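# Raise the ball off its ring and hold it still

## Task

Pick the ball up so it sits at least four finger-widths (roughly 7 cm) above the height it had while resting on its ring. Keep it there in a secure, motionless grip. It only counts if no hand motor reads "moving" in hand_state when the result is judged; any other state word counts as stopped.

## Robot and tools

ROBOT. One six-joint arm (UR-style, base at (0, 0, +0.061) m in the scene frame, nearly level) carrying a sixteen-motor right hand: three fingers (index, middle, ring) plus a thumb. Cameras are cam_high and cam_wrist; zoom_image also names cam_low. The ball lies on a ring on the table. If it leaves the table, or ends up set down off it, the task fails.

FRAMES. Scene frame: origin on the table top under the base, +z up, +y to the left when facing +x. Printed positions, orientations (end_effector_position in m, end_effector_quat_wxyz) and velocities use this frame and may be off by a few cm. Every offset you send instead uses the Hand target's own axes. +z runs along the straight fingers toward the tips. +x crosses the palm, pointing away from the thumb. +y points out of the palm face, which sits at y = -0.062 m. Bending fingers swing their tips toward +y. Straight fingertips end about 0.122 m out along +z. A rigid mast behind the wrist (x +0.05 to +0.10, z -0.16 to -0.11, up to y = +0.06) can strike things.

execute_actions(actions, cameras). actions is a list of up to 15 actions. Each action is a list of up to 15 rows, one per 1/30 s step; a short action repeats its final row. Every action lasts 0.5 s. A row is 24 numbers, each in [-1, 1]:
- 1-6: dx, dy, dz, rx, ry, rz. These are an offset, not a pose, measured from the Hand target at the moment the action begins, in that target's axes. 1.0 equals 0.6 m or 180 degrees, and rx, ry, rz form one rotation vector. All rows of an action share that same start point. Sending the same offset again moves the hand further.
- 7-22: absolute goal angles for the hand hinges, in this order: index_abd, index_mcp, index_pip, index_dip, middle_abd, middle_mcp, middle_pip, middle_dip, ring_abd, ring_mcp, ring_pip, ring_dip, thumb_cmc, thumb_axl, thumb_mcp, thumb_ipl. Each is scaled linearly between its two stops. Straight values: _abd 0.00, _mcp +0.75, _pip +0.58, _dip +0.70, thumb_cmc +0.71, thumb_axl +0.68, thumb_mcp +0.23, thumb_ipl +0.17. Going toward -1 curls the finger joints toward the palm and spreads _abd away from the thumb. thumb_cmc toward -1 brings the thumb round in front of the palm. thumb_axl rolls the thumb, and thumb_mcp/thumb_ipl bend it.
- 23: current_limit, mapped from -1 = 0 mA to +1 = 550 mA (floor 11 mA).
- 24: speed, giving a hinge rate of (speed+1)/2 of 8.5 rad/s.
At the start the hand is at current_limit +0.4 and speed -0.6. Values persist until changed. To keep the hand unchanged, resend the last 18 hand numbers; at the start, read them from a first result. With an empty actions list the call returns all camera images.

move(target, speed, blend, stop_force, zero, blocking, cameras). target is one 24-number row, or up to 15 rows. Each row is an offset from the current Hand target in its axes, and all rows count from that same origin. speed is the path's top speed in m/s (0.002 to 3.6, default 0.25); turning is capped at twice that in rad/s. blend is a corner radius in m; 0 means a full stop at each row. stop_force (3 to 120 N) halts the path once the wrist sensor feels that much push against the motion. Omit it when backing away from a contact. zero (default true) re-zeros the sensor before the move. blocking=false returns after about 0.5 s while the move keeps running; it cannot be combined with stop_force. The result adds a move: line: done (within 3 mm / 2 deg of target), off_target, moving, held or fault, plus limits=paced (pose clipped) or limits=held (steps withheld). Neither done nor off_target tells you whether anything is being touched.

wait(seconds 0-10) runs time with the last command held. stop brakes a running move. zoom_image(camera, region [x0,y0,x1,y1], at most 504x504 px) enlarges part of the newest image. zero_wrist_force re-zeros the force/torque sensor. read_manual gives licence text. finished_scene(scene) ends the current scene. Make no further calls in that reply.

RESULTS. hand_goal lists the goals currently set; resending them keeps the grip. hand_measured lists actual hinge positions on the same scale; resending those loosens the grip. hand_current_ma: positive pushes toward -1. hand_state uses goal, moving, blocked or overload. A motor that spends 5 s at 495 mA or more shuts down for 10 s. Fingers only press while their goal lies past the object's surface, so choose goals a little beyond the ball rather than far beyond it. Wrist force/torque are given in the end effector's axes, with a third line showing the peak since the last report. Joint torques include the arm's own weight.

MOTION NOTES. Commanded orientation is clipped to 32 degrees from the measured one each step. The hand often settles short of its Hand target, and waiting does not close that gap. Send the missing distance as a new offset. To stop pressing on something, command the target back beyond the hand point. Keep paths clear of the arm's own base.

AVOID. Outside force near 150 N or joint contact torque at the load limits (wrist joints 24.3 N m) freezes the arm for 10 s. The arm is stiff, so targets only slightly past a firm contact can fault it. Approach slowly, use small stop_force values, and never drive hard into the table. Do not drop the ball or release it while it moves. Do not knock it off the ring or off the table. Avoid long stretched poses that heat the motors (watch for MOTOR HOT). Before the ball is judged, let every hand motor settle so that none reads moving.

Each tool is called by a JSON object that holds its "fn" and its "kwargs".

## Session

{"fn": "execute_actions", "kwargs": {"actions": []}}

Scene clock: 0.00 s.
end_effector_position=(+0.8667, -0.3720, +0.3171) hand_goal=(+0.000, +0.754, +0.576, +0.696, +0.000, +0.754, +0.576, +0.696, +0.000, +0.754, +0.576, +0.696, +0.714, +0.678, +0.226, +0.168) hand_measured=(+0.000, +0.754, +0.576, +0.696, +0.000, +0.754, +0.576, +0.696, +0.000, +0.754, +0.576, +0.696, +0.714, +0.678, +0.226, +0.168) hand_current_ma=(+0, +0, +0, +0, +0, +0, +0, +0, +0, +0, +0, +0, +0, +0, +0, +0) hand_state=(goal, goal, goal, goal, goal, goal, goal, goal, goal, goal, goal, goal, goal, goal, goal, goal) hand_current_limit=0.40 hand_speed=-0.60 end_effector_quat_wxyz=(-0.074, +0.869, -0.167, +0.460)
Joint positions: [-0.549 -0.748 1.002 -2.727 -1.138 1.593]
Joint velocities: within noise
Joint torques (N m): no reading
Wrist force (N): no reading
Wrist torque (N m): no reading
Wrist force, peak (N): no reading
Hand target: +0.8667, -0.3720, +0.3171; -0.074, +0.869, -0.167, +0.460

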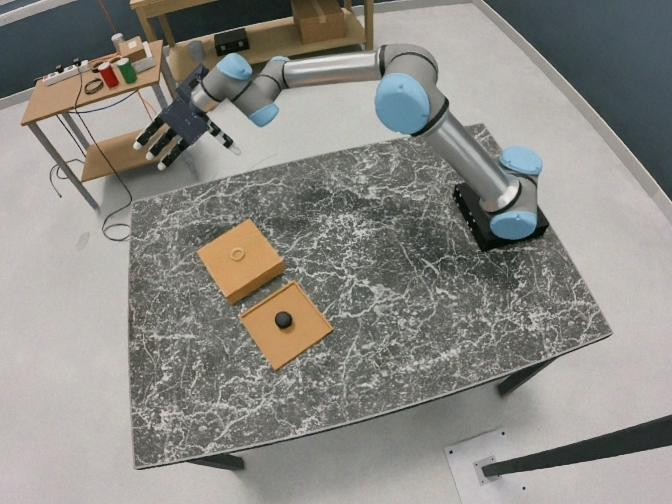

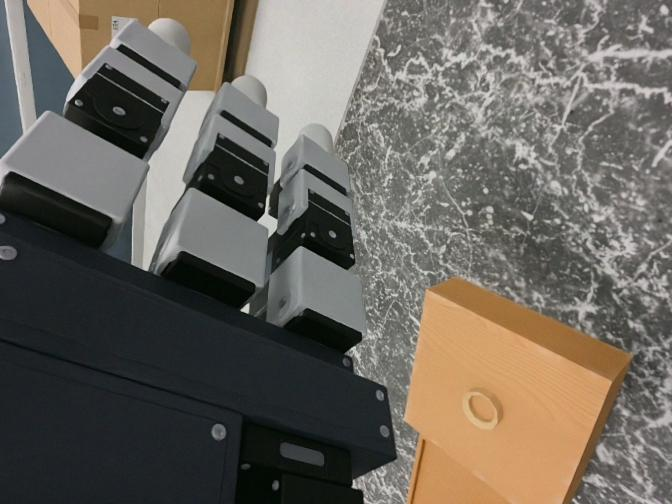

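{"fn": "move", "kwargs": {"target": [-0.416,-0.443,-0.275,-0.371,-0.259,0.4175,0,0.754,0.576,0.696,0,0.754,0.576,0.696,0,0.754,0.576,0.696,0.714,0.678,0.226,0.168,0.4,-0.6], "speed": 0.7, "cameras": ["cam_wrist"]}}

Scene clock: 20.37 s.
end_effector_position=(+0.6599, -0.0302, +0.2923) hand_goal=(+0.000, +0.754, +0.576, +0.696, +0.000, +0.754, +0.576, +0.696, +0.000, +0.754, +0.576, +0.696, +0.714, +0.678, +0.226, +0.168) hand_measured=(+0.002, +0.754, +0.576, +0.696, +0.002, +0.754, +0.576, +0.696, +0.002, +0.754, +0.576, +0.696, +0.716, +0.678, +0.220, +0.168) hand_current_ma=(+2, -1, +1, +0, +2, -2, +1, +0, +2, -2, +1, +0, +3, -2, -15, -1) hand_state=(goal, goal, goal, goal, goal, goal, goal, goal, goal, goal, goal, goal, goal, goal, goal, goal) hand_current_limit=0.40 hand_speed=-0.60 end_effector_quat_wxyz=(-0.074, -0.596, +0.783, +0.164)
Joint positions: [-0.281 -0.749 0.749 -1.221 -1.507 3.101]
Joint torques (N m): [-14.1 -72.61 -14.28 0.81 1.82 1.79]
Wrist force (N): [0.6 -0.6 -0.1]
Wrist torque (N m): [-0.06 -0.14 -0.05]
Wrist force, peak (N): [0.3 -0.6 -0.8]
Hand target: +0.6599, -0.0302, +0.2923; -0.074, -0.596, +0.783, +0.164
Off the commanded pose: 0.000 m, 0 deg.
move: done
Images, in order (width x height): cam_wrist 672x504.

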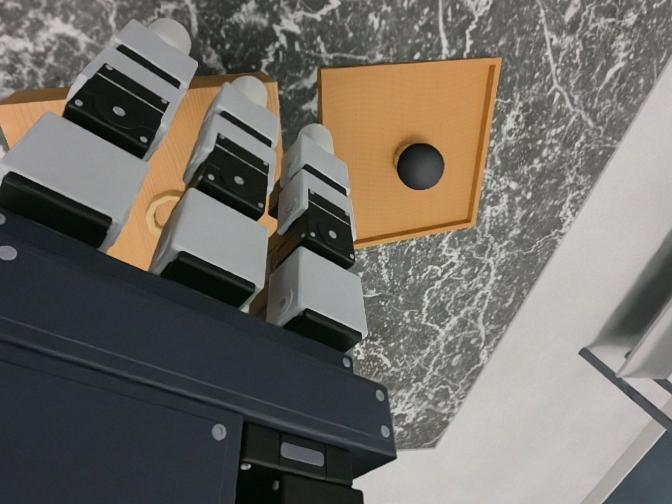

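{"fn": "move", "kwargs": {"target": [[-0.306,-0.0888,0.2583,0.4625,-0.0236,-0.1306,-0.08,0.548,0.139,0.261,0.08,0.548,0.139,0.261,0.08,0.548,0.139,0.261,-0.671,0.678,0.112,-0.103,0.4,-0.5],[-0.295,-0.136,0.3855,0.4625,-0.0236,-0.1306,-0.08,0.548,0.139,0.261,0.08,0.548,0.139,0.261,0.08,0.548,0.139,0.261,-0.671,0.678,0.112,-0.103,0.4,-0.5]], "speed": [0.5,0.12], "cameras": ["cam_high"]}}

{"fn": "zoom_image", "kwargs": {"camera": "cam_high", "region": [220, 260, 340, 380]}}

Scene clock: 36.20 s.
end_effector_position=(+0.7115, +0.1590, +0.0622) hand_goal=(-0.080, +0.548, +0.140, +0.262, +0.080, +0.548, +0.140, +0.262, +0.080, +0.548, +0.140, +0.262, -0.670, +0.678, +0.112, -0.102) hand_measured=(-0.070, +0.536, +0.144, +0.268, +0.068, +0.534, +0.144, +0.270, +0.068, +0.534, +0.144, +0.270, -0.668, +0.678, +0.106, -0.100) hand_current_ma=(+13, -23, +8, +13, -14, -28, +8, +14, -15, -27, +8, +14, +4, -2, -15, +7) hand_state=(goal, goal, goal, goal, goal, goal, goal, goal, goal, goal, goal, goal, goal, goal, goal, goal) hand_current_limit=0.40 hand_speed=-0.50 end_effector_quat_wxyz=(-0.396, +0.622, -0.569, +0.363)
Joint positions: [-0.002 -0.704 1.818 -3.82 -1.476 3.088]
Joint torques (N m): [-5.25 -32.91 -18.36 -5.72 0.74 1.66]
Wrist force (N): [-0.1 0.9 -0.3]
Wrist torque (N m): [0.21 -0.07 0.10]
Wrist force, peak (N): [0.4 -1.7 0.1]
Hand target: +0.7115, +0.1591, +0.0621; -0.396, +0.622, -0.569, +0.363
Off the commanded pose: 0.000 m, 0 deg.
move: done
Images, in order (width x height): cam_high 672x504.

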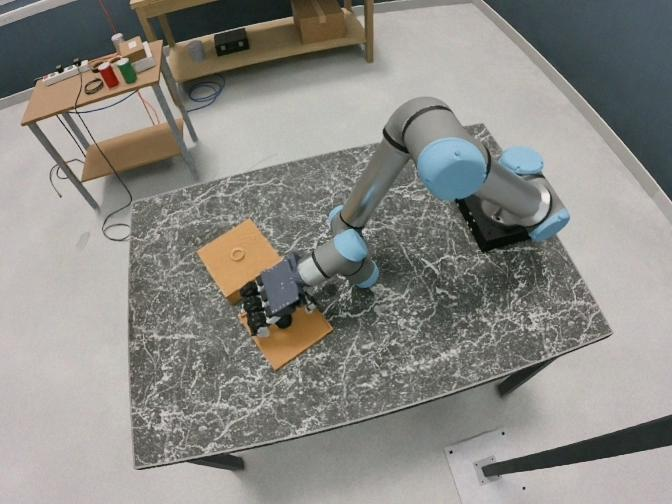

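Scaled by 4.200 from the camera's 672x504 image, which has a finer 960x720 frame.

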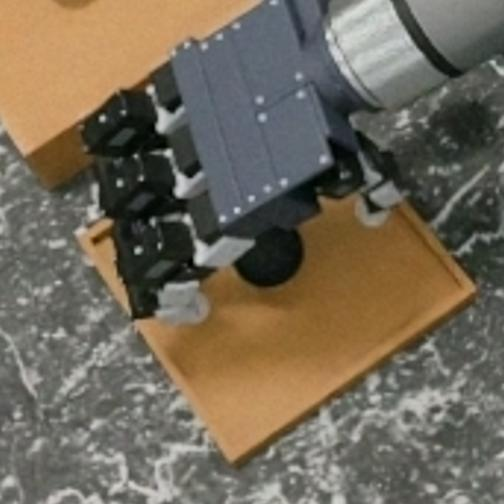

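{"fn": "move", "kwargs": {"target": [[0,0,0,0,0,0,-0.08,0.43,0.139,0.261,0.08,0.43,0.139,0.261,0.08,0.43,0.139,0.261,-0.671,0.678,-0.09,-0.103,0.4,-0.6],[0,0,0,0,0,0,-0.10,0.08,0.08,0.18,0.10,0.08,0.08,0.18,0.1,0.25,0.10,0.2,-0.671,0.678,-0.5,-0.2,0.4,-0.88],[0,-0.178,-0.083,0,0,0,-0.10,0.08,0.08,0.18,0.10,0.08,0.08,0.18,0.1,0.25,0.10,0.2,-0.671,0.678,-0.5,-0.2,0.4,-0.88]], "speed": [0.2,0.2,0.12], "cameras": ["cam_high"]}}

{"fn": "zoom_image", "kwargs": {"camera": "cam_high", "region": [220, 240, 340, 360]}}

Scene clock: 50.53 s.
end_effector_position=(+0.7115, +0.1592, +0.1799) hand_goal=(-0.100, +0.080, +0.080, +0.180, +0.100, +0.080, +0.080, +0.180, +0.100, +0.250, +0.100, +0.200, -0.670, +0.678, -0.500, -0.200) hand_measured=(-0.082, +0.290, +0.156, +0.218, +0.080, +0.310, +0.148, +0.218, +0.086, +0.244, +0.106, +0.208, -0.668, +0.678, -0.142, -0.162) hand_current_ma=(+22, +385, +152, +76, -25, +385, +135, +74, -17, -10, +11, +16, +4, -2, +385, +98) hand_state=(goal, blocked, blocked, blocked, goal, blocked, blocked, blocked, goal, goal, goal, goal, goal, goal, blocked, blocked) hand_current_limit=0.40 hand_speed=-0.88 end_effector_quat_wxyz=(-0.396, +0.622, -0.569, +0.363)
Joint positions: [0 -0.945 1.832 -3.592 -1.478 3.089]
Joint torques (N m): [9.31 -58.51 -24.28 -0.14 -1.42 -0.67]
Wrist force (N): [0.3 1.4 0.2]
Wrist torque (N m): [0.21 -0.12 0.00]
Wrist force, peak (N): [0.0 -2.4 -0.2]
Hand target: +0.7115, +0.1591, +0.1800; -0.396, +0.622, -0.569, +0.363
Off the commanded pose: 0.000 m, 0 deg.
move: done
Images, in order (width x height): cam_high 672x504.

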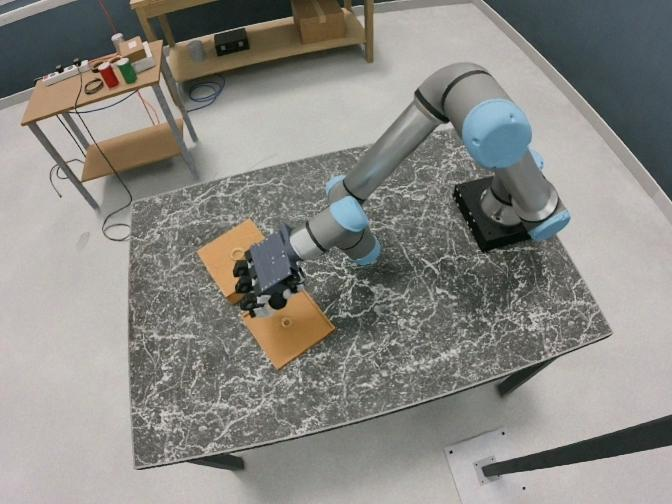

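Scaled by 4.200 from the camera's 672x504 image, which has a finer 960x720 frame.

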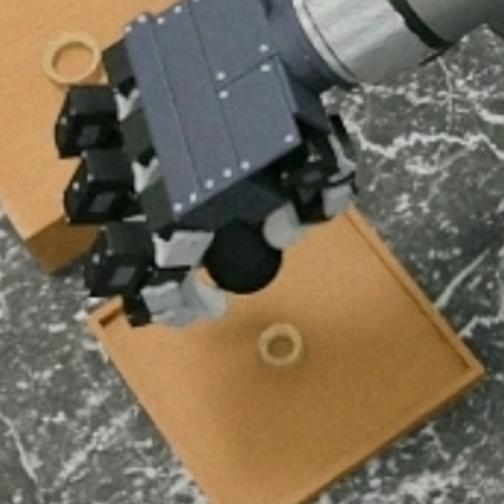

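{"fn": "move", "kwargs": {"target": [0,0,0,0,0,0,-0.10,0.0,0.03,0.13,0.10,0.0,0.03,0.13,0.1,0.25,0.10,0.2,-0.671,0.678,-0.6,-0.29,0.74,-0.9], "cameras": ["cam_high"]}}

{"fn": "zoom_image", "kwargs": {"camera": "cam_high", "region": [230, 250, 320, 340]}}

{"fn": "zoom_image", "kwargs": {"camera": "cam_high", "region": [220, 240, 340, 360]}}

Scene clock: 71.43 s.
end_effector_position=(+0.7115, +0.1591, +0.1800) hand_goal=(-0.100, +0.000, +0.030, +0.130, +0.100, +0.000, +0.030, +0.130, +0.100, +0.250, +0.100, +0.200, -0.670, +0.678, -0.600, -0.290) hand_measured=(-0.082, +0.288, +0.158, +0.218, +0.080, +0.306, +0.148, +0.218, +0.086, +0.244, +0.106, +0.208, -0.668, +0.678, -0.142, -0.182) hand_current_ma=(+22, +478, +255, +177, -26, +478, +236, +175, -17, -10, +11, +16, +4, -1, +479, +289) hand_state=(goal, blocked, blocked, blocked, blocked, blocked, blocked, blocked, goal, goal, goal, goal, goal, goal, blocked, blocked) hand_current_limit=0.74 hand_speed=-0.90 end_effector_quat_wxyz=(-0.396, +0.622, -0.569, +0.363)
Joint positions: [0 -0.945 1.832 -3.592 -1.478 3.089]
Joint torques (N m): [-8.17 -58.4 -23.39 -0.44 0.12 -0.75]
Wrist force (N): [0.3 1.6 0.0]
Wrist torque (N m): [0.27 -0.12 0.02]
Wrist force, peak (N): [0.0 1.7 0.3]
Hand target: +0.7115, +0.1591, +0.1800; -0.396, +0.622, -0.569, +0.363
Off the commanded pose: 0.000 m, 0 deg.
move: done
Images, in order (width x height): cam_high 672x504.

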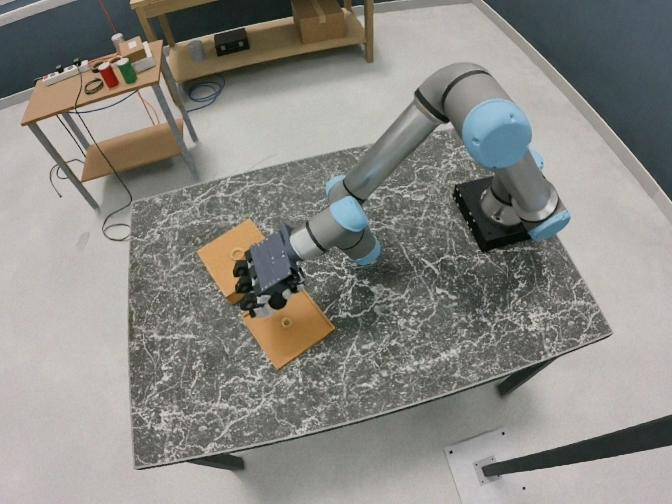

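Scaled by 5.600 from the camera's 672x504 image, which has a finer 960x720 frame.

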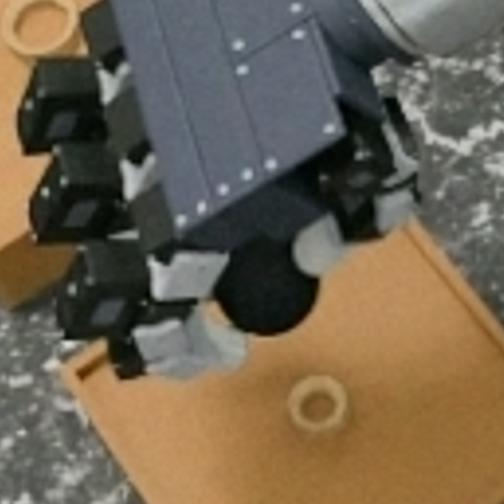

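Scaled by 4.200 from the camera's 672x504 image, which has a finer 960x720 frame.

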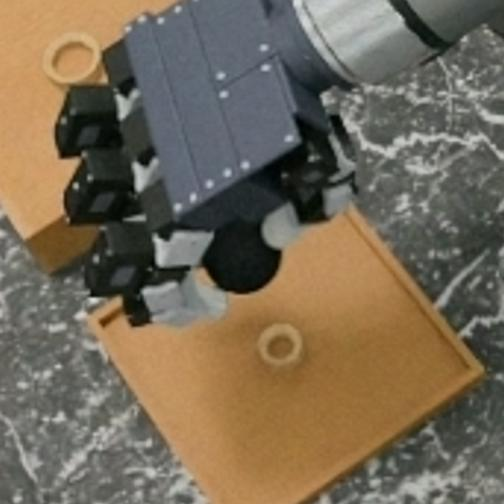

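{"fn": "finished_scene", "kwargs": {"scene": 2}}

The scene is finished: the task was done.


## Next scene

The same job, from a new start.

Same recipe.

{"fn": "execute_actions", "kwargs": {"actions": []}}

Scene clock: 0.00 s.
end_effector_position=(+0.4932, +0.1945, +0.2534) hand_goal=(+0.000, +0.754, +0.576, +0.696, +0.000, +0.754, +0.576, +0.696, +0.000, +0.754, +0.576, +0.696, +0.714, +0.678, +0.226, +0.168) hand_measured=(+0.000, +0.754, +0.576, +0.696, +0.000, +0.754, +0.576, +0.696, +0.000, +0.754, +0.576, +0.696, +0.714, +0.678, +0.226, +0.168) hand_current_ma=(+0, +0, +0, +0, +0, +0, +0, +0, +0, +0, +0, +0, +0, +0, +0, +0) hand_state=(goal, goal, goal, goal, goal, goal, goal, goal, goal, goal, goal, goal, goal, goal, goal, goal) hand_current_limit=0.40 hand_speed=-0.60 end_effector_quat_wxyz=(+0.050, +0.788, +0.519, +0.326)
Joint positions: [0.213 -1.56 2.44 -3.111 -1.432 0.646]
Joint velocities: within noise
Joint torques (N m): no reading
Wrist force (N): no reading
Wrist torque (N m): no reading
Wrist force, peak (N): no reading
Hand target: +0.4932, +0.1945, +0.2534; +0.050, +0.788, +0.519, +0.326

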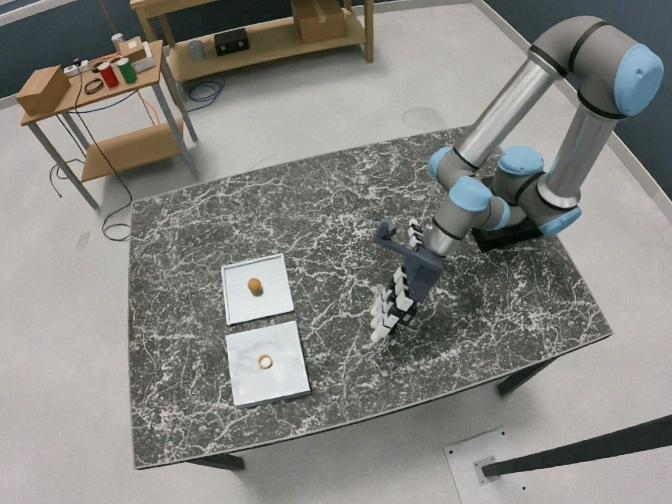

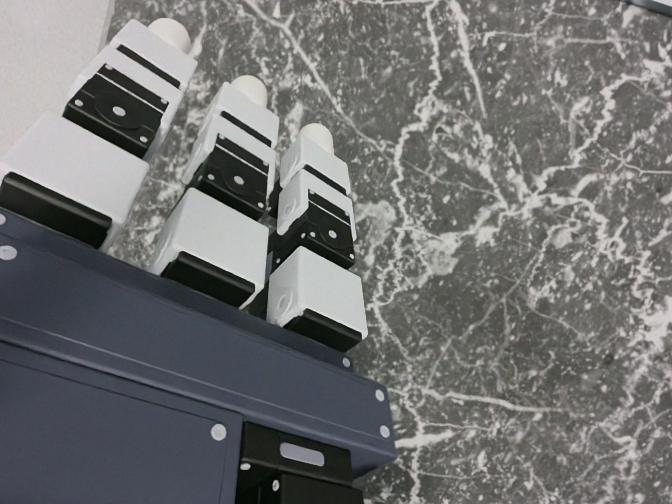

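{"fn": "move", "kwargs": {"target": [-0.377,0.535,-0.02,0.196,0.358,-0.856,0,0.754,0.576,0.696,0,0.754,0.576,0.696,0,0.754,0.576,0.696,0.714,0.678,0.226,0.168,0.4,-0.6], "speed": 0.7, "cameras": ["cam_wrist"]}}

Scene clock: 20.43 s.
end_effector_position=(+0.6828, -0.1474, +0.2921) hand_goal=(+0.000, +0.754, +0.576, +0.696, +0.000, +0.754, +0.576, +0.696, +0.000, +0.754, +0.576, +0.696, +0.714, +0.678, +0.226, +0.168) hand_measured=(+0.000, +0.762, +0.576, +0.696, +0.000, +0.762, +0.576, +0.696, +0.000, +0.762, +0.576, +0.696, +0.724, +0.678, +0.220, +0.168) hand_current_ma=(+0, +15, +1, +0, +0, +18, +1, +0, +0, +17, +1, +0, +19, -2, -14, -1) hand_state=(goal, goal, goal, goal, goal, goal, goal, goal, goal, goal, goal, goal, goal, goal, goal, goal) hand_current_limit=0.40 hand_speed=-0.60 end_effector_quat_wxyz=(-0.060, -0.516, +0.837, +0.171)
Joint positions: [-0.442 -0.597 0.467 -1.089 -1.498 -3.147]
Joint torques (N m): [13.74 -46.91 -30.49 1.49 -1.39 -1.27]
Wrist force (N): [0.6 -0.6 0.3]
Wrist torque (N m): [-0.12 -0.14 0.05]
Wrist force, peak (N): [1.1 -0.9 0.4]
Hand target: +0.6828, -0.1474, +0.2921; -0.060, -0.516, +0.837, +0.171
Off the commanded pose: 0.000 m, 0 deg.
move: done
Images, in order (width x height): cam_wrist 672x504.

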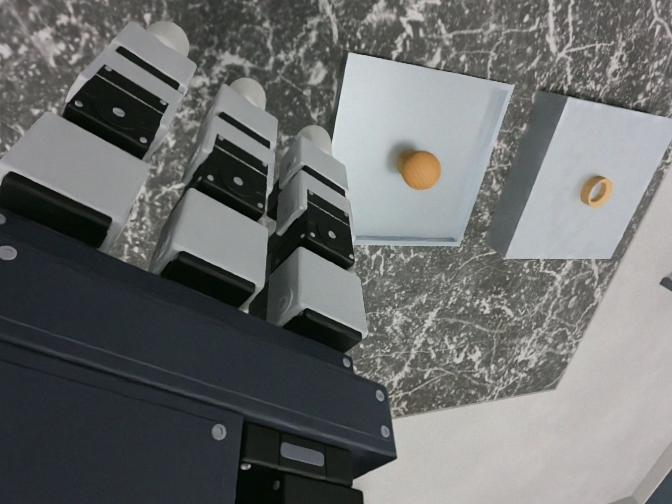

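{"fn": "move", "kwargs": {"target": [[-0.3168,-0.0898,0.2552,0.4625,-0.0236,-0.1306,-0.10,0.548,0.139,0.261,0.10,0.548,0.139,0.261,0.1,0.548,0.139,0.261,-0.671,0.678,0.112,-0.103,0.4,-0.5],[-0.306,-0.1373,0.3835,0.4625,-0.0236,-0.1306,-0.10,0.548,0.139,0.261,0.10,0.548,0.139,0.261,0.1,0.548,0.139,0.261,-0.671,0.678,0.112,-0.103,0.4,-0.5]], "speed": [0.5,0.12], "cameras": ["cam_high"]}}

{"fn": "zoom_image", "kwargs": {"camera": "cam_high", "region": [200, 225, 320, 345]}}

Scene clock: 40.03 s.
end_effector_position=(+0.7728, +0.0329, +0.0624) hand_goal=(-0.100, +0.548, +0.140, +0.262, +0.100, +0.548, +0.140, +0.262, +0.100, +0.548, +0.140, +0.262, -0.670, +0.678, +0.112, -0.102) hand_measured=(-0.090, +0.536, +0.144, +0.268, +0.088, +0.534, +0.144, +0.270, +0.088, +0.536, +0.144, +0.270, -0.668, +0.678, +0.106, -0.100) hand_current_ma=(+13, -23, +8, +13, -14, -27, +8, +14, -16, -26, +8, +14, +5, -2, -15, +7) hand_state=(goal, goal, goal, goal, goal, goal, goal, goal, goal, goal, goal, goal, goal, goal, goal, goal) hand_current_limit=0.40 hand_speed=-0.50 end_effector_quat_wxyz=(+0.356, -0.565, +0.628, -0.399)
Joint positions: [-0.155 -0.655 1.672 -3.719 -1.516 -3.179]
Joint torques (N m): [-8.87 -36.45 -20.05 -5.7 0.86 0.56]
Wrist force (N): [-0.1 1.5 -0.1]
Wrist torque (N m): [0.27 -0.03 0.09]
Wrist force, peak (N): [-0.6 2.1 -0.3]
Hand target: +0.7729, +0.0329, +0.0623; +0.356, -0.565, +0.628, -0.399
Off the commanded pose: 0.000 m, 0 deg.
move: done
Images, in order (width x height): cam_high 672x504.

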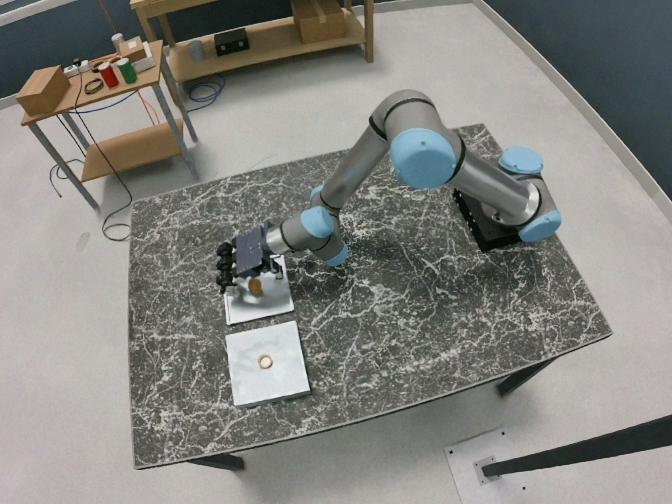

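Scaled by 4.200 from the camera's 672x504 image, which has a finer 960x720 frame.

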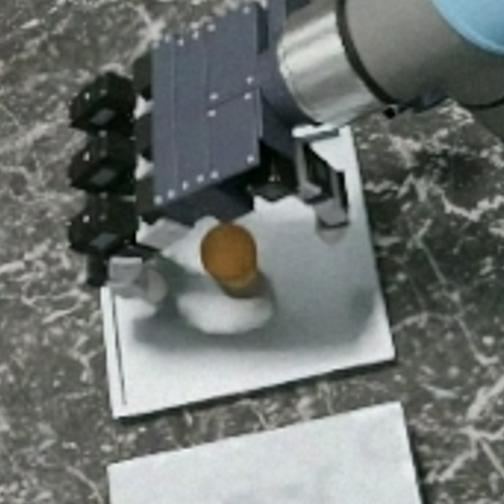

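{"fn": "move", "kwargs": {"target": [[0,0,0,0,0,0,-0.10,0.43,0.139,0.261,0.10,0.43,0.139,0.261,0.1,0.43,0.139,0.261,-0.671,0.678,-0.13,-0.103,0.4,-0.6],[0,0,0,0,0,0,-0.12,0.05,0.08,0.18,0.12,0.05,0.08,0.18,0.12,0.25,0.10,0.2,-0.671,0.678,-0.5,-0.2,0.4,-0.88],[0,-0.178,-0.083,0,0,0,-0.12,0.05,0.08,0.18,0.12,0.05,0.08,0.18,0.12,0.25,0.10,0.2,-0.671,0.678,-0.5,-0.2,0.4,-0.88],[0,-0.178,-0.083,0,0,0,-0.12,-0.02,0.03,0.13,0.12,-0.02,0.03,0.13,0.12,0.25,0.10,0.2,-0.671,0.678,-0.6,-0.29,0.74,-0.9]], "speed": [0.2,0.2,0.12,0.12], "cameras": ["cam_high"]}}

{"fn": "zoom_image", "kwargs": {"camera": "cam_high", "region": [200, 215, 320, 335]}}

Scene clock: 52.70 s.
end_effector_position=(+0.7736, +0.0332, +0.1801) hand_goal=(-0.120, -0.020, +0.030, +0.130, +0.120, -0.020, +0.030, +0.130, +0.120, +0.250, +0.100, +0.200, -0.670, +0.678, -0.600, -0.290) hand_measured=(-0.098, +0.078, +0.078, +0.138, +0.106, -0.016, +0.042, +0.138, +0.106, +0.244, +0.106, +0.208, -0.666, +0.682, -0.420, -0.206) hand_current_ma=(+27, +209, +93, +15, -17, +7, +23, +16, -18, -10, +11, +16, +7, +10, +471, +223) hand_state=(blocked, blocked, blocked, goal, goal, goal, goal, goal, goal, goal, goal, goal, goal, goal, blocked, blocked) hand_current_limit=0.74 hand_speed=-0.90 end_effector_quat_wxyz=(+0.356, -0.565, +0.628, -0.399)
Joint positions: [-0.153 -0.875 1.682 -3.509 -1.518 -3.178]
Joint torques (N m): [10.86 -61.18 -24.62 -0.05 -1.31 -0.73]
Wrist force (N): [0.1 1.6 -0.4]
Wrist torque (N m): [0.37 -0.05 -0.01]
Wrist force, peak (N): [0.0 2.2 0.0]
Hand target: +0.7736, +0.0332, +0.1801; +0.356, -0.565, +0.628, -0.399
Off the commanded pose: 0.000 m, 0 deg.
move: done
Images, in order (width x height): cam_high 672x504.

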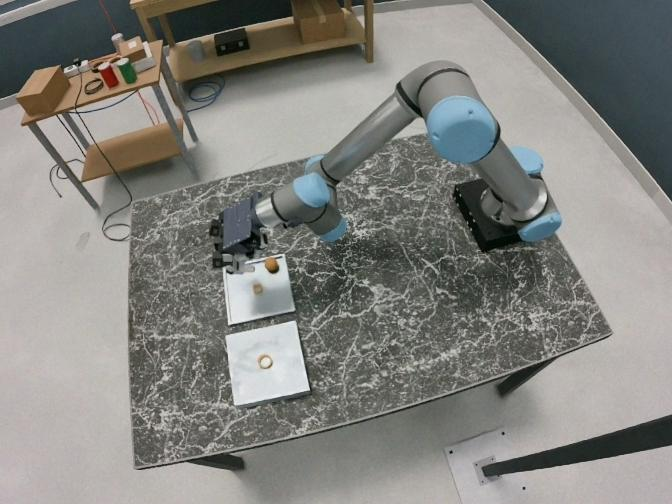

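Scaled by 4.200 from the camera's 672x504 image, which has a finer 960x720 frame.

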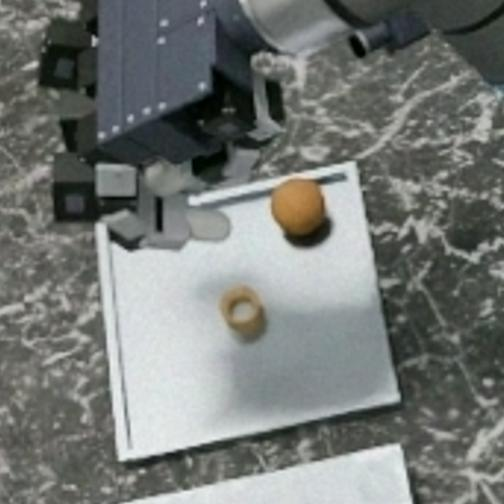

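{"fn": "move", "kwargs": {"target": [0.4387,-0.0828,-0.2647,-0.4625,0.0236,0.1306,0,0.754,0.576,0.696,0,0.754,0.576,0.696,0,0.754,0.576,0.696,0.714,0.678,0.226,0.168,0.4,-0.5], "speed": 0.5, "cameras": ["all"]}}

{"fn": "zoom_image", "kwargs": {"camera": "cam_wrist", "region": [330, 40, 580, 290]}}

{"fn": "zoom_image", "kwargs": {"camera": "cam_high", "region": [200, 225, 320, 345]}}

Scene clock: 85.00 s.
end_effector_position=(+0.6239, -0.2150, +0.2939) hand_goal=(+0.000, +0.754, +0.576, +0.696, +0.000, +0.754, +0.576, +0.696, +0.000, +0.754, +0.576, +0.696, +0.714, +0.678, +0.226, +0.168) hand_measured=(-0.010, +0.754, +0.570, +0.690, +0.008, +0.754, +0.570, +0.690, +0.008, +0.754, +0.570, +0.690, +0.716, +0.680, +0.206, +0.162) hand_current_ma=(-12, -1, -10, -12, +10, -1, -10, -12, +11, -1, -10, -13, +3, +6, -53, -13) hand_state=(goal, goal, goal, goal, goal, goal, goal, goal, goal, goal, goal, goal, goal, goal, blocked, goal) hand_current_limit=0.40 hand_speed=-0.50 end_effector_quat_wxyz=(-0.060, -0.516, +0.837, +0.171)
Joint positions: [-0.549 -0.733 0.711 -1.193 -1.535 -3.248]
Joint torques (N m): [-12.56 -44 -30.87 1.1 -1.28 1.94]
Wrist force (N): [0.0 -0.1 0.0]
Wrist torque (N m): [-0.01 -0.06 -0.03]
Wrist force, peak (N): [-0.8 1.9 0.3]
Hand target: +0.6239, -0.2150, +0.2939; -0.060, -0.516, +0.837, +0.171
Off the commanded pose: 0.000 m, 0 deg.
move: done

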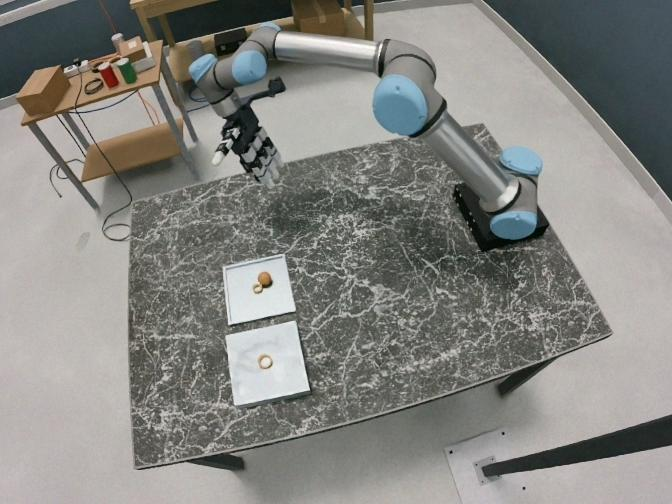

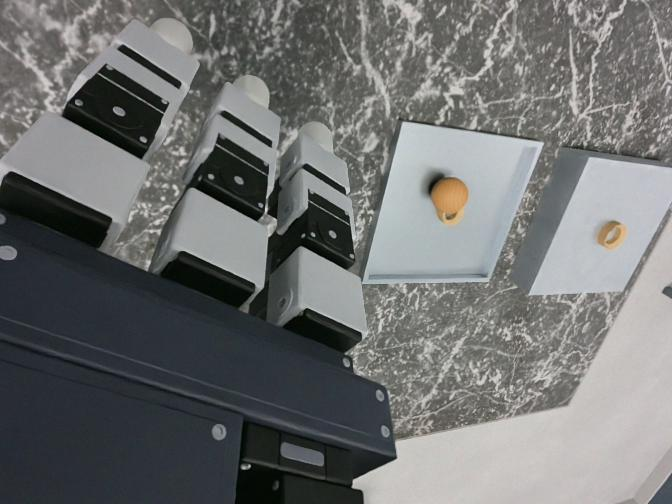

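Scaled by 2.016 from the camera's 672x504 image, which has a finer 960x720 frame.

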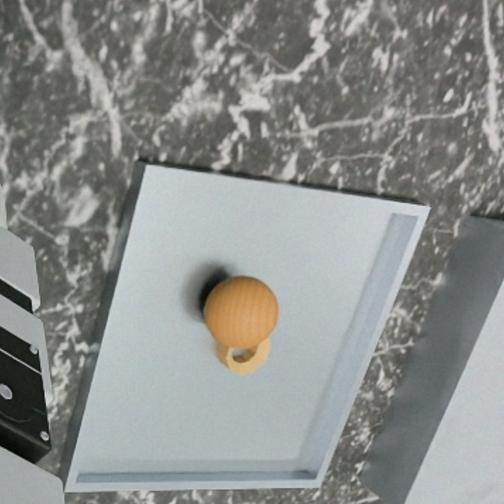

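Scaled by 4.200 from the camera's 672x504 image, which has a finer 960x720 frame.

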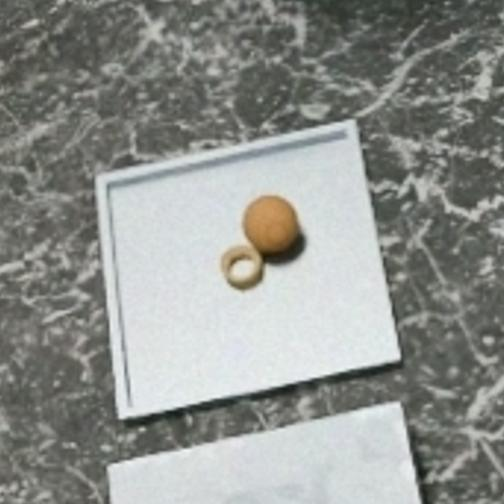

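{"fn": "move", "kwargs": {"target": [[-0.4142,-0.1163,0.2875,0.4741,0.0551,0.0607,-0.12,0.712,-0.153,-0.029,0.12,0.712,-0.153,-0.029,0.12,0.712,-0.153,-0.029,-0.671,0.678,0.169,-0.265,0.4,-0.5],[-0.4072,-0.147,0.3698,0.4741,0.0551,0.0607,-0.12,0.712,-0.153,-0.029,0.12,0.712,-0.153,-0.029,0.12,0.712,-0.153,-0.029,-0.671,0.678,0.169,-0.265,0.4,-0.5]], "speed": [0.5,0.12], "cameras": ["cam_high"]}}

{"fn": "zoom_image", "kwargs": {"camera": "cam_high", "region": [200, 225, 320, 345]}}

Scene clock: 131.13 s.
end_effector_position=(+0.7492, +0.0148, +0.0744) hand_goal=(-0.120, +0.712, -0.152, -0.028, +0.120, +0.712, -0.152, -0.028, +0.120, +0.712, -0.152, -0.028, -0.670, +0.678, +0.170, -0.264) hand_measured=(-0.108, +0.700, -0.146, -0.020, +0.110, +0.698, -0.146, -0.020, +0.108, +0.698, -0.146, -0.020, -0.666, +0.680, +0.164, -0.262) hand_current_ma=(+15, -25, +11, +15, -13, -29, +11, +15, -15, -28, +10, +16, +9, +6, -15, +7) hand_state=(goal, goal, goal, goal, goal, goal, goal, goal, goal, goal, goal, goal, goal, goal, goal, goal) hand_current_limit=0.40 hand_speed=-0.50 end_effector_quat_wxyz=(+0.224, -0.357, +0.765, -0.487)
Joint positions: [-0.021 -0.679 1.662 -3.595 -2.167 -2.834]
Joint torques (N m): [-12.49 -36.17 -21.25 -5.68 1.02 -0.97]
Wrist force (N): [0.2 1.2 -0.2]
Wrist torque (N m): [0.25 -0.08 0.10]
Wrist force, peak (N): [-0.4 2.1 -0.8]
Hand target: +0.7492, +0.0148, +0.0744; +0.224, -0.357, +0.765, -0.487
Off the commanded pose: 0.000 m, 0 deg.
move: done
Images, in order (width x height): cam_high 672x504.

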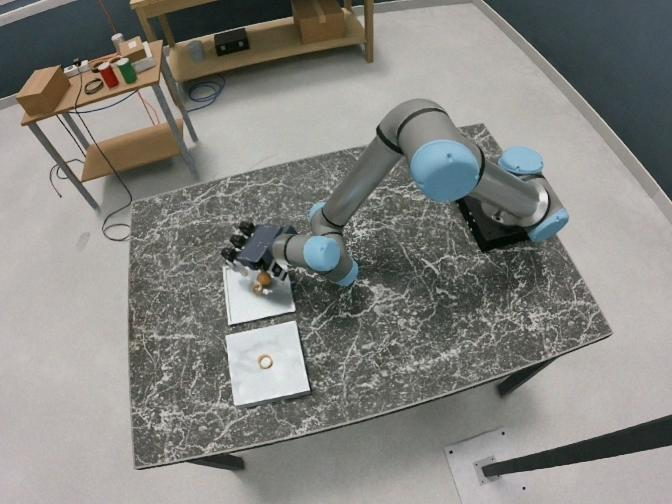

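Scaled by 4.200 from the camera's 672x504 image, which has a finer 960x720 frame.

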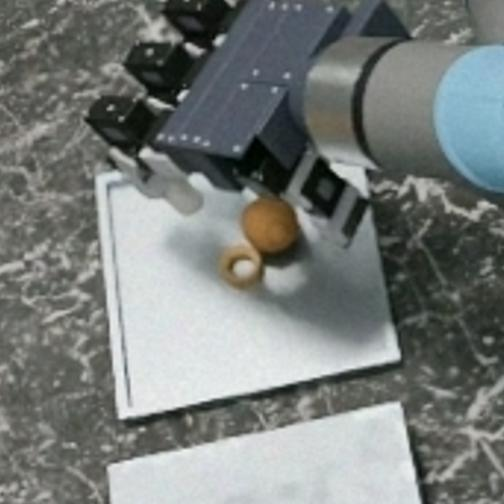

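{"fn": "move", "kwargs": {"target": [[0.007,0.0497,0.037,0,0,0,-0.12,0.712,-0.153,-0.029,0.12,0.712,-0.153,-0.029,0.12,0.712,-0.153,-0.029,-0.671,0.678,0.169,-0.265,0.4,-0.5],[0.007,0.0497,0.037,0,0,0,-0.12,0.61,-0.153,-0.029,0.12,0.61,-0.153,-0.029,0.12,0.61,-0.153,-0.029,-0.671,0.678,0.0,-0.265,0.4,-0.7]], "speed": [0.08,0.1], "cameras": ["cam_high"]}}

{"fn": "zoom_image", "kwargs": {"camera": "cam_high", "region": [220, 235, 310, 325]}}

Scene clock: 148.57 s.
end_effector_position=(+0.7520, +0.0066, +0.0379) hand_goal=(-0.120, +0.610, -0.152, -0.028, +0.120, +0.610, -0.152, -0.028, +0.120, +0.610, -0.152, -0.028, -0.670, +0.678, +0.000, -0.264) hand_measured=(-0.108, +0.600, -0.146, -0.020, +0.110, +0.598, -0.146, -0.020, +0.108, +0.650, -0.146, -0.024, -0.666, +0.680, +0.008, -0.262) hand_current_ma=(+15, -22, +10, +15, -13, -25, +10, +15, -15, +83, +11, +8, +9, +6, +17, +7) hand_state=(goal, goal, goal, goal, goal, goal, goal, goal, goal, blocked, goal, goal, goal, goal, goal, goal) hand_current_limit=0.40 hand_speed=-0.70 end_effector_quat_wxyz=(+0.224, -0.357, +0.765, -0.487)
Joint positions: [-0.035 -0.603 1.639 -3.652 -2.155 -2.842]
Joint torques (N m): [-12.12 -37.66 -21.34 -4.79 1.05 -0.78]
Wrist force (N): [0.3 -0.2 -0.2]
Wrist torque (N m): [0.34 -0.05 0.00]
Wrist force, peak (N): [0.0 1.8 -0.3]
Hand target: +0.7520, +0.0066, +0.0379; +0.224, -0.357, +0.765, -0.487
Off the commanded pose: 0.000 m, 0 deg.
move: done
Images, in order (width x height): cam_high 672x504.

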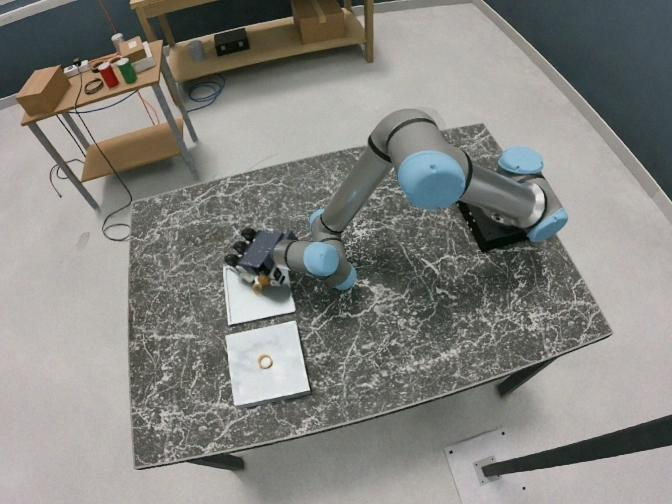

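Scaled by 5.600 from the camera's 672x504 image, which has a finer 960x720 frame.

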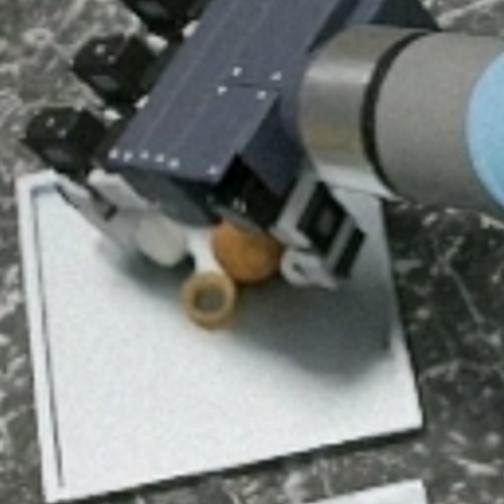

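{"fn": "move", "kwargs": {"target": [[0,0.0055,-0.0118,0,0,0,-0.12,0.56,-0.153,-0.029,0.12,0.56,-0.153,-0.029,0.12,0.72,-0.153,-0.029,-0.671,0.678,0.0,-0.265,0.4,-0.7],[0,0.0055,-0.0118,0,0,0,-0.13,0.2,-0.25,-0.10,0.13,0.2,-0.25,-0.10,0.13,0.72,-0.153,-0.029,-0.671,0.678,-0.38,-0.33,0.1,-0.88]], "speed": [0.08,0.1], "cameras": ["cam_high"]}}

{"fn": "zoom_image", "kwargs": {"camera": "cam_high", "region": [220, 235, 310, 325]}}

Scene clock: 157.77 s.
end_effector_position=(+0.7460, +0.0117, +0.0380) hand_goal=(-0.130, +0.200, -0.250, -0.100, +0.130, +0.200, -0.250, -0.100, +0.130, +0.720, -0.152, -0.028, -0.670, +0.678, -0.380, -0.330) hand_measured=(-0.126, +0.522, -0.176, -0.072, +0.118, +0.488, -0.200, -0.076, +0.116, +0.694, -0.148, -0.026, -0.658, +0.688, -0.026, -0.298) hand_current_ma=(+5, +303, +147, +56, -16, +303, +98, +46, -16, -55, +7, +5, +24, +21, +302, +85) hand_state=(goal, blocked, blocked, blocked, goal, blocked, blocked, blocked, goal, blocked, goal, goal, goal, goal, blocked, blocked) hand_current_limit=0.10 hand_speed=-0.88 end_effector_quat_wxyz=(+0.224, -0.357, +0.765, -0.487)
Joint positions: [-0.027 -0.61 1.656 -3.66 -2.161 -2.838]
Joint torques (N m): [12.66 -64.34 -3.9 -5.14 -1.69 1.9]
Wrist force (N): [0.4 -0.2 -0.1]
Wrist torque (N m): [0.23 -0.03 -0.03]
Wrist force, peak (N): [0.2 1.6 0.2]
Hand target: +0.7460, +0.0117, +0.0380; +0.224, -0.357, +0.765, -0.487
Off the commanded pose: 0.000 m, 0 deg.
move: done
Images, in order (width x height): cam_high 672x504.

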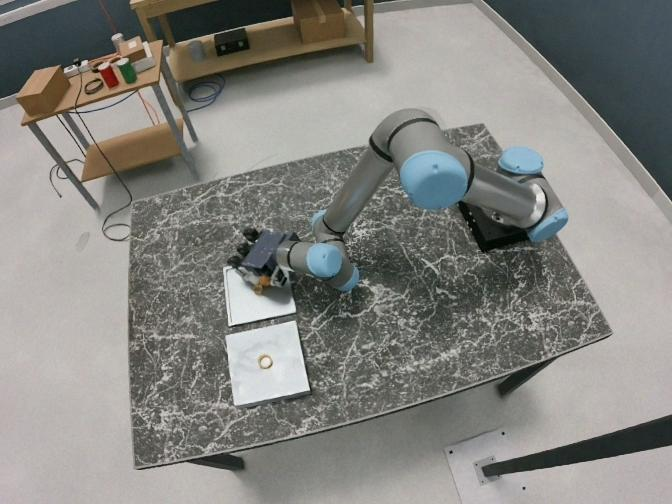

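Scaled by 5.600 from the camera's 672x504 image, which has a finer 960x720 frame.

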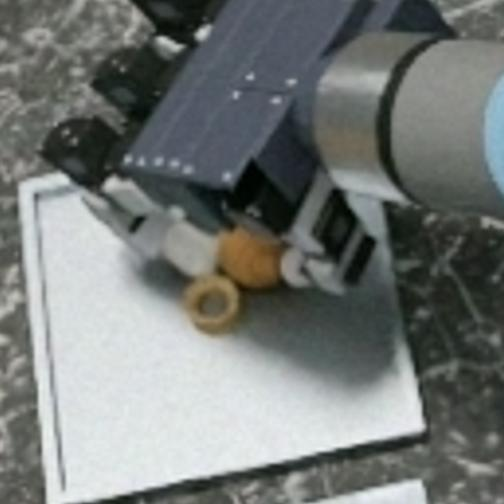

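{"fn": "move", "kwargs": {"target": [[0,0,0,0,0,0,-0.13,0.15,-0.28,-0.12,0.13,0.12,-0.30,-0.12,0.13,0.72,-0.153,-0.029,-0.671,0.678,-0.45,-0.36,0.45,-0.88],[0,-0.204,-0.095,0,0,0,-0.13,0.15,-0.28,-0.12,0.13,0.12,-0.30,-0.12,0.13,0.72,-0.153,-0.029,-0.671,0.678,-0.45,-0.36,0.45,-0.88]], "speed": 0.1, "cameras": ["cam_high"]}}

{"fn": "zoom_image", "kwargs": {"camera": "cam_high", "region": [210, 215, 310, 315]}}

Scene clock: 167.70 s.
end_effector_position=(+0.7468, +0.0119, +0.1729) hand_goal=(-0.130, +0.150, -0.280, -0.120, +0.130, +0.120, -0.300, -0.120, +0.130, +0.720, -0.152, -0.028, -0.670, +0.678, -0.450, -0.360) hand_measured=(-0.116, +0.304, -0.176, -0.092, +0.108, +0.268, -0.212, -0.094, +0.118, +0.694, -0.148, -0.026, -0.648, +0.694, +0.160, -0.298) hand_current_ma=(+18, +326, +207, +53, -27, +316, +173, +50, -16, -55, +7, +5, +43, +39, +399, +166) hand_state=(goal, blocked, blocked, blocked, blocked, blocked, blocked, blocked, goal, blocked, goal, goal, blocked, goal, blocked, blocked) hand_current_limit=0.45 hand_speed=-0.88 end_effector_quat_wxyz=(+0.224, -0.357, +0.765, -0.487)
Joint positions: [-0.024 -0.865 1.678 -3.425 -2.163 -2.836]
Joint torques (N m): [12.68 -62.93 -24.59 0.28 -1.94 2.1]
Wrist force (N): [0.0 1.5 -0.2]
Wrist torque (N m): [0.31 -0.06 -0.03]
Wrist force, peak (N): [0.2 2.1 0.3]
Hand target: +0.7468, +0.0119, +0.1730; +0.224, -0.357, +0.765, -0.487
Off the commanded pose: 0.000 m, 0 deg.
move: done
Images, in order (width x height): cam_high 672x504.

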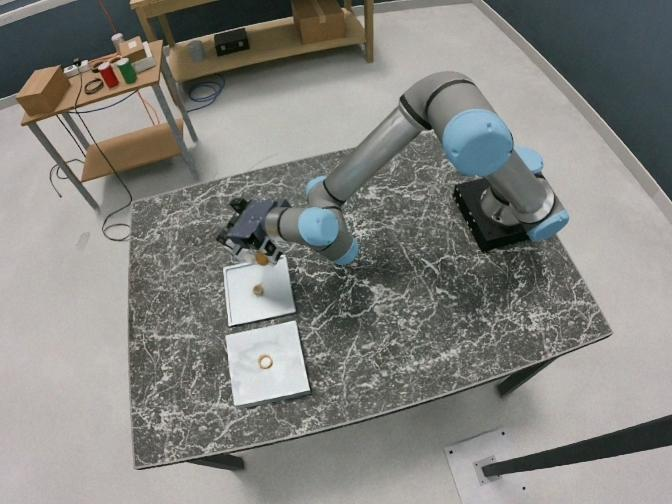

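Scaled by 5.040 from the camera's 672x504 image, which has a finer 960x720 frame.

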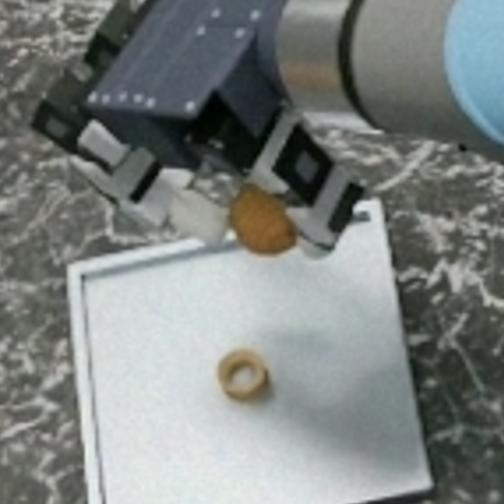

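{"fn": "move", "kwargs": {"target": [0,0,0,0,0,0,-0.13,0.15,-0.28,-0.13,0.13,0.12,-0.31,-0.13,0.13,0.69,-0.153,-0.029,-0.681,0.678,-0.45,-0.40,0.74,-0.9], "cameras": ["cam_high"]}}

{"fn": "zoom_image", "kwargs": {"camera": "cam_high", "region": [210, 215, 310, 315]}}

Scene clock: 176.23 s.
end_effector_position=(+0.7468, +0.0119, +0.1730) hand_goal=(-0.130, +0.150, -0.280, -0.130, +0.130, +0.120, -0.310, -0.130, +0.130, +0.690, -0.152, -0.028, -0.680, +0.678, -0.450, -0.400) hand_measured=(-0.116, +0.304, -0.176, -0.104, +0.108, +0.268, -0.218, -0.102, +0.118, +0.678, -0.148, -0.026, -0.648, +0.694, +0.160, -0.298) hand_current_ma=(+18, +326, +207, +51, -27, +316, +184, +54, -16, -26, +7, +5, +63, +39, +478, +275) hand_state=(goal, blocked, blocked, blocked, blocked, blocked, blocked, blocked, goal, goal, goal, goal, blocked, goal, blocked, blocked) hand_current_limit=0.74 hand_speed=-0.90 end_effector_quat_wxyz=(+0.224, -0.357, +0.765, -0.487)
Joint positions: [-0.024 -0.865 1.678 -3.425 -2.163 -2.836]
Joint torques (N m): [12.93 -62.99 -24.71 0.13 -2.07 2.02]
Wrist force (N): [0.4 1.5 -0.1]
Wrist torque (N m): [0.30 -0.11 0.01]
Wrist force, peak (N): [0.2 1.8 -0.1]
Hand target: +0.7468, +0.0119, +0.1730; +0.224, -0.357, +0.765, -0.487
Off the commanded pose: 0.000 m, 0 deg.
move: done
Images, in order (width x height): cam_high 672x504.

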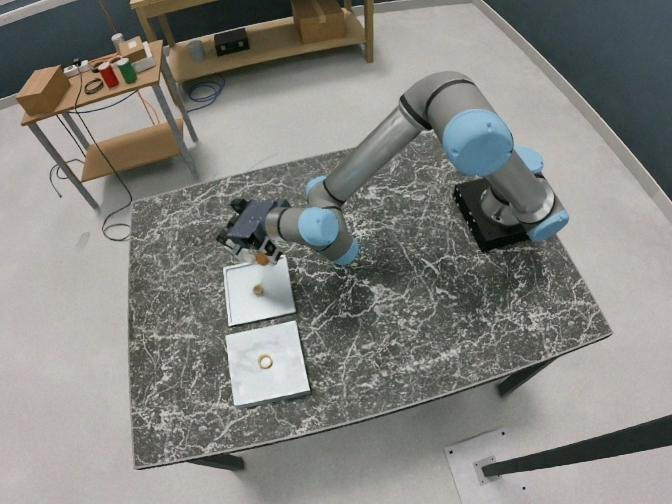

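Scaled by 5.040 from the camera's 672x504 image, which has a finer 960x720 frame.

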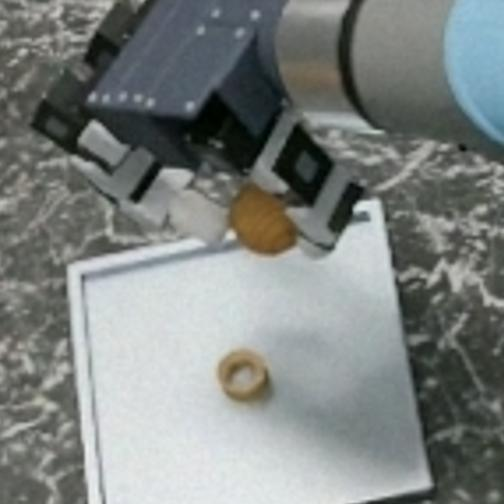

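{"fn": "move", "kwargs": {"target": [0,0,0,0,0,0,-0.13,0.12,-0.29,-0.13,0.13,0.085,-0.32,-0.14,0.13,0.69,-0.153,-0.029,-0.681,0.678,-0.45,-0.40,0.74,-0.9], "cameras": []}}

Scene clock: 180.33 s.
end_effector_position=(+0.7468, +0.0119, +0.1730) hand_goal=(-0.130, +0.120, -0.290, -0.130, +0.130, +0.086, -0.320, -0.140, +0.130, +0.690, -0.152, -0.028, -0.680, +0.678, -0.450, -0.400) hand_measured=(-0.116, +0.296, -0.178, -0.106, +0.108, +0.260, -0.222, -0.114, +0.118, +0.678, -0.148, -0.026, -0.648, +0.694, +0.166, -0.298) hand_current_ma=(+18, +378, +221, +48, -27, +373, +193, +49, -16, -26, +7, +5, +63, +39, +479, +275) hand_state=(goal, blocked, blocked, blocked, blocked, blocked, blocked, blocked, goal, goal, goal, goal, blocked, goal, blocked, blocked) hand_current_limit=0.74 hand_speed=-0.90 end_effector_quat_wxyz=(+0.224, -0.357, +0.765, -0.487)
Joint positions: [-0.024 -0.865 1.678 -3.425 -2.163 -2.836]
Joint torques (N m): [12.86 -62.1 -24.39 -0.14 -1.92 2.09]
Wrist force (N): [-0.1 1.3 0.0]
Wrist torque (N m): [0.26 -0.04 -0.04]
Wrist force, peak (N): [0.1 1.7 -0.5]
Hand target: +0.7468, +0.0119, +0.1730; +0.224, -0.357, +0.765, -0.487
Off the commanded pose: 0.000 m, 0 deg.
move: done
No camera images: "cameras" was empty.

{"fn": "finished_scene", "kwargs": {"scene": 3}}

The scene is finished: the task was done.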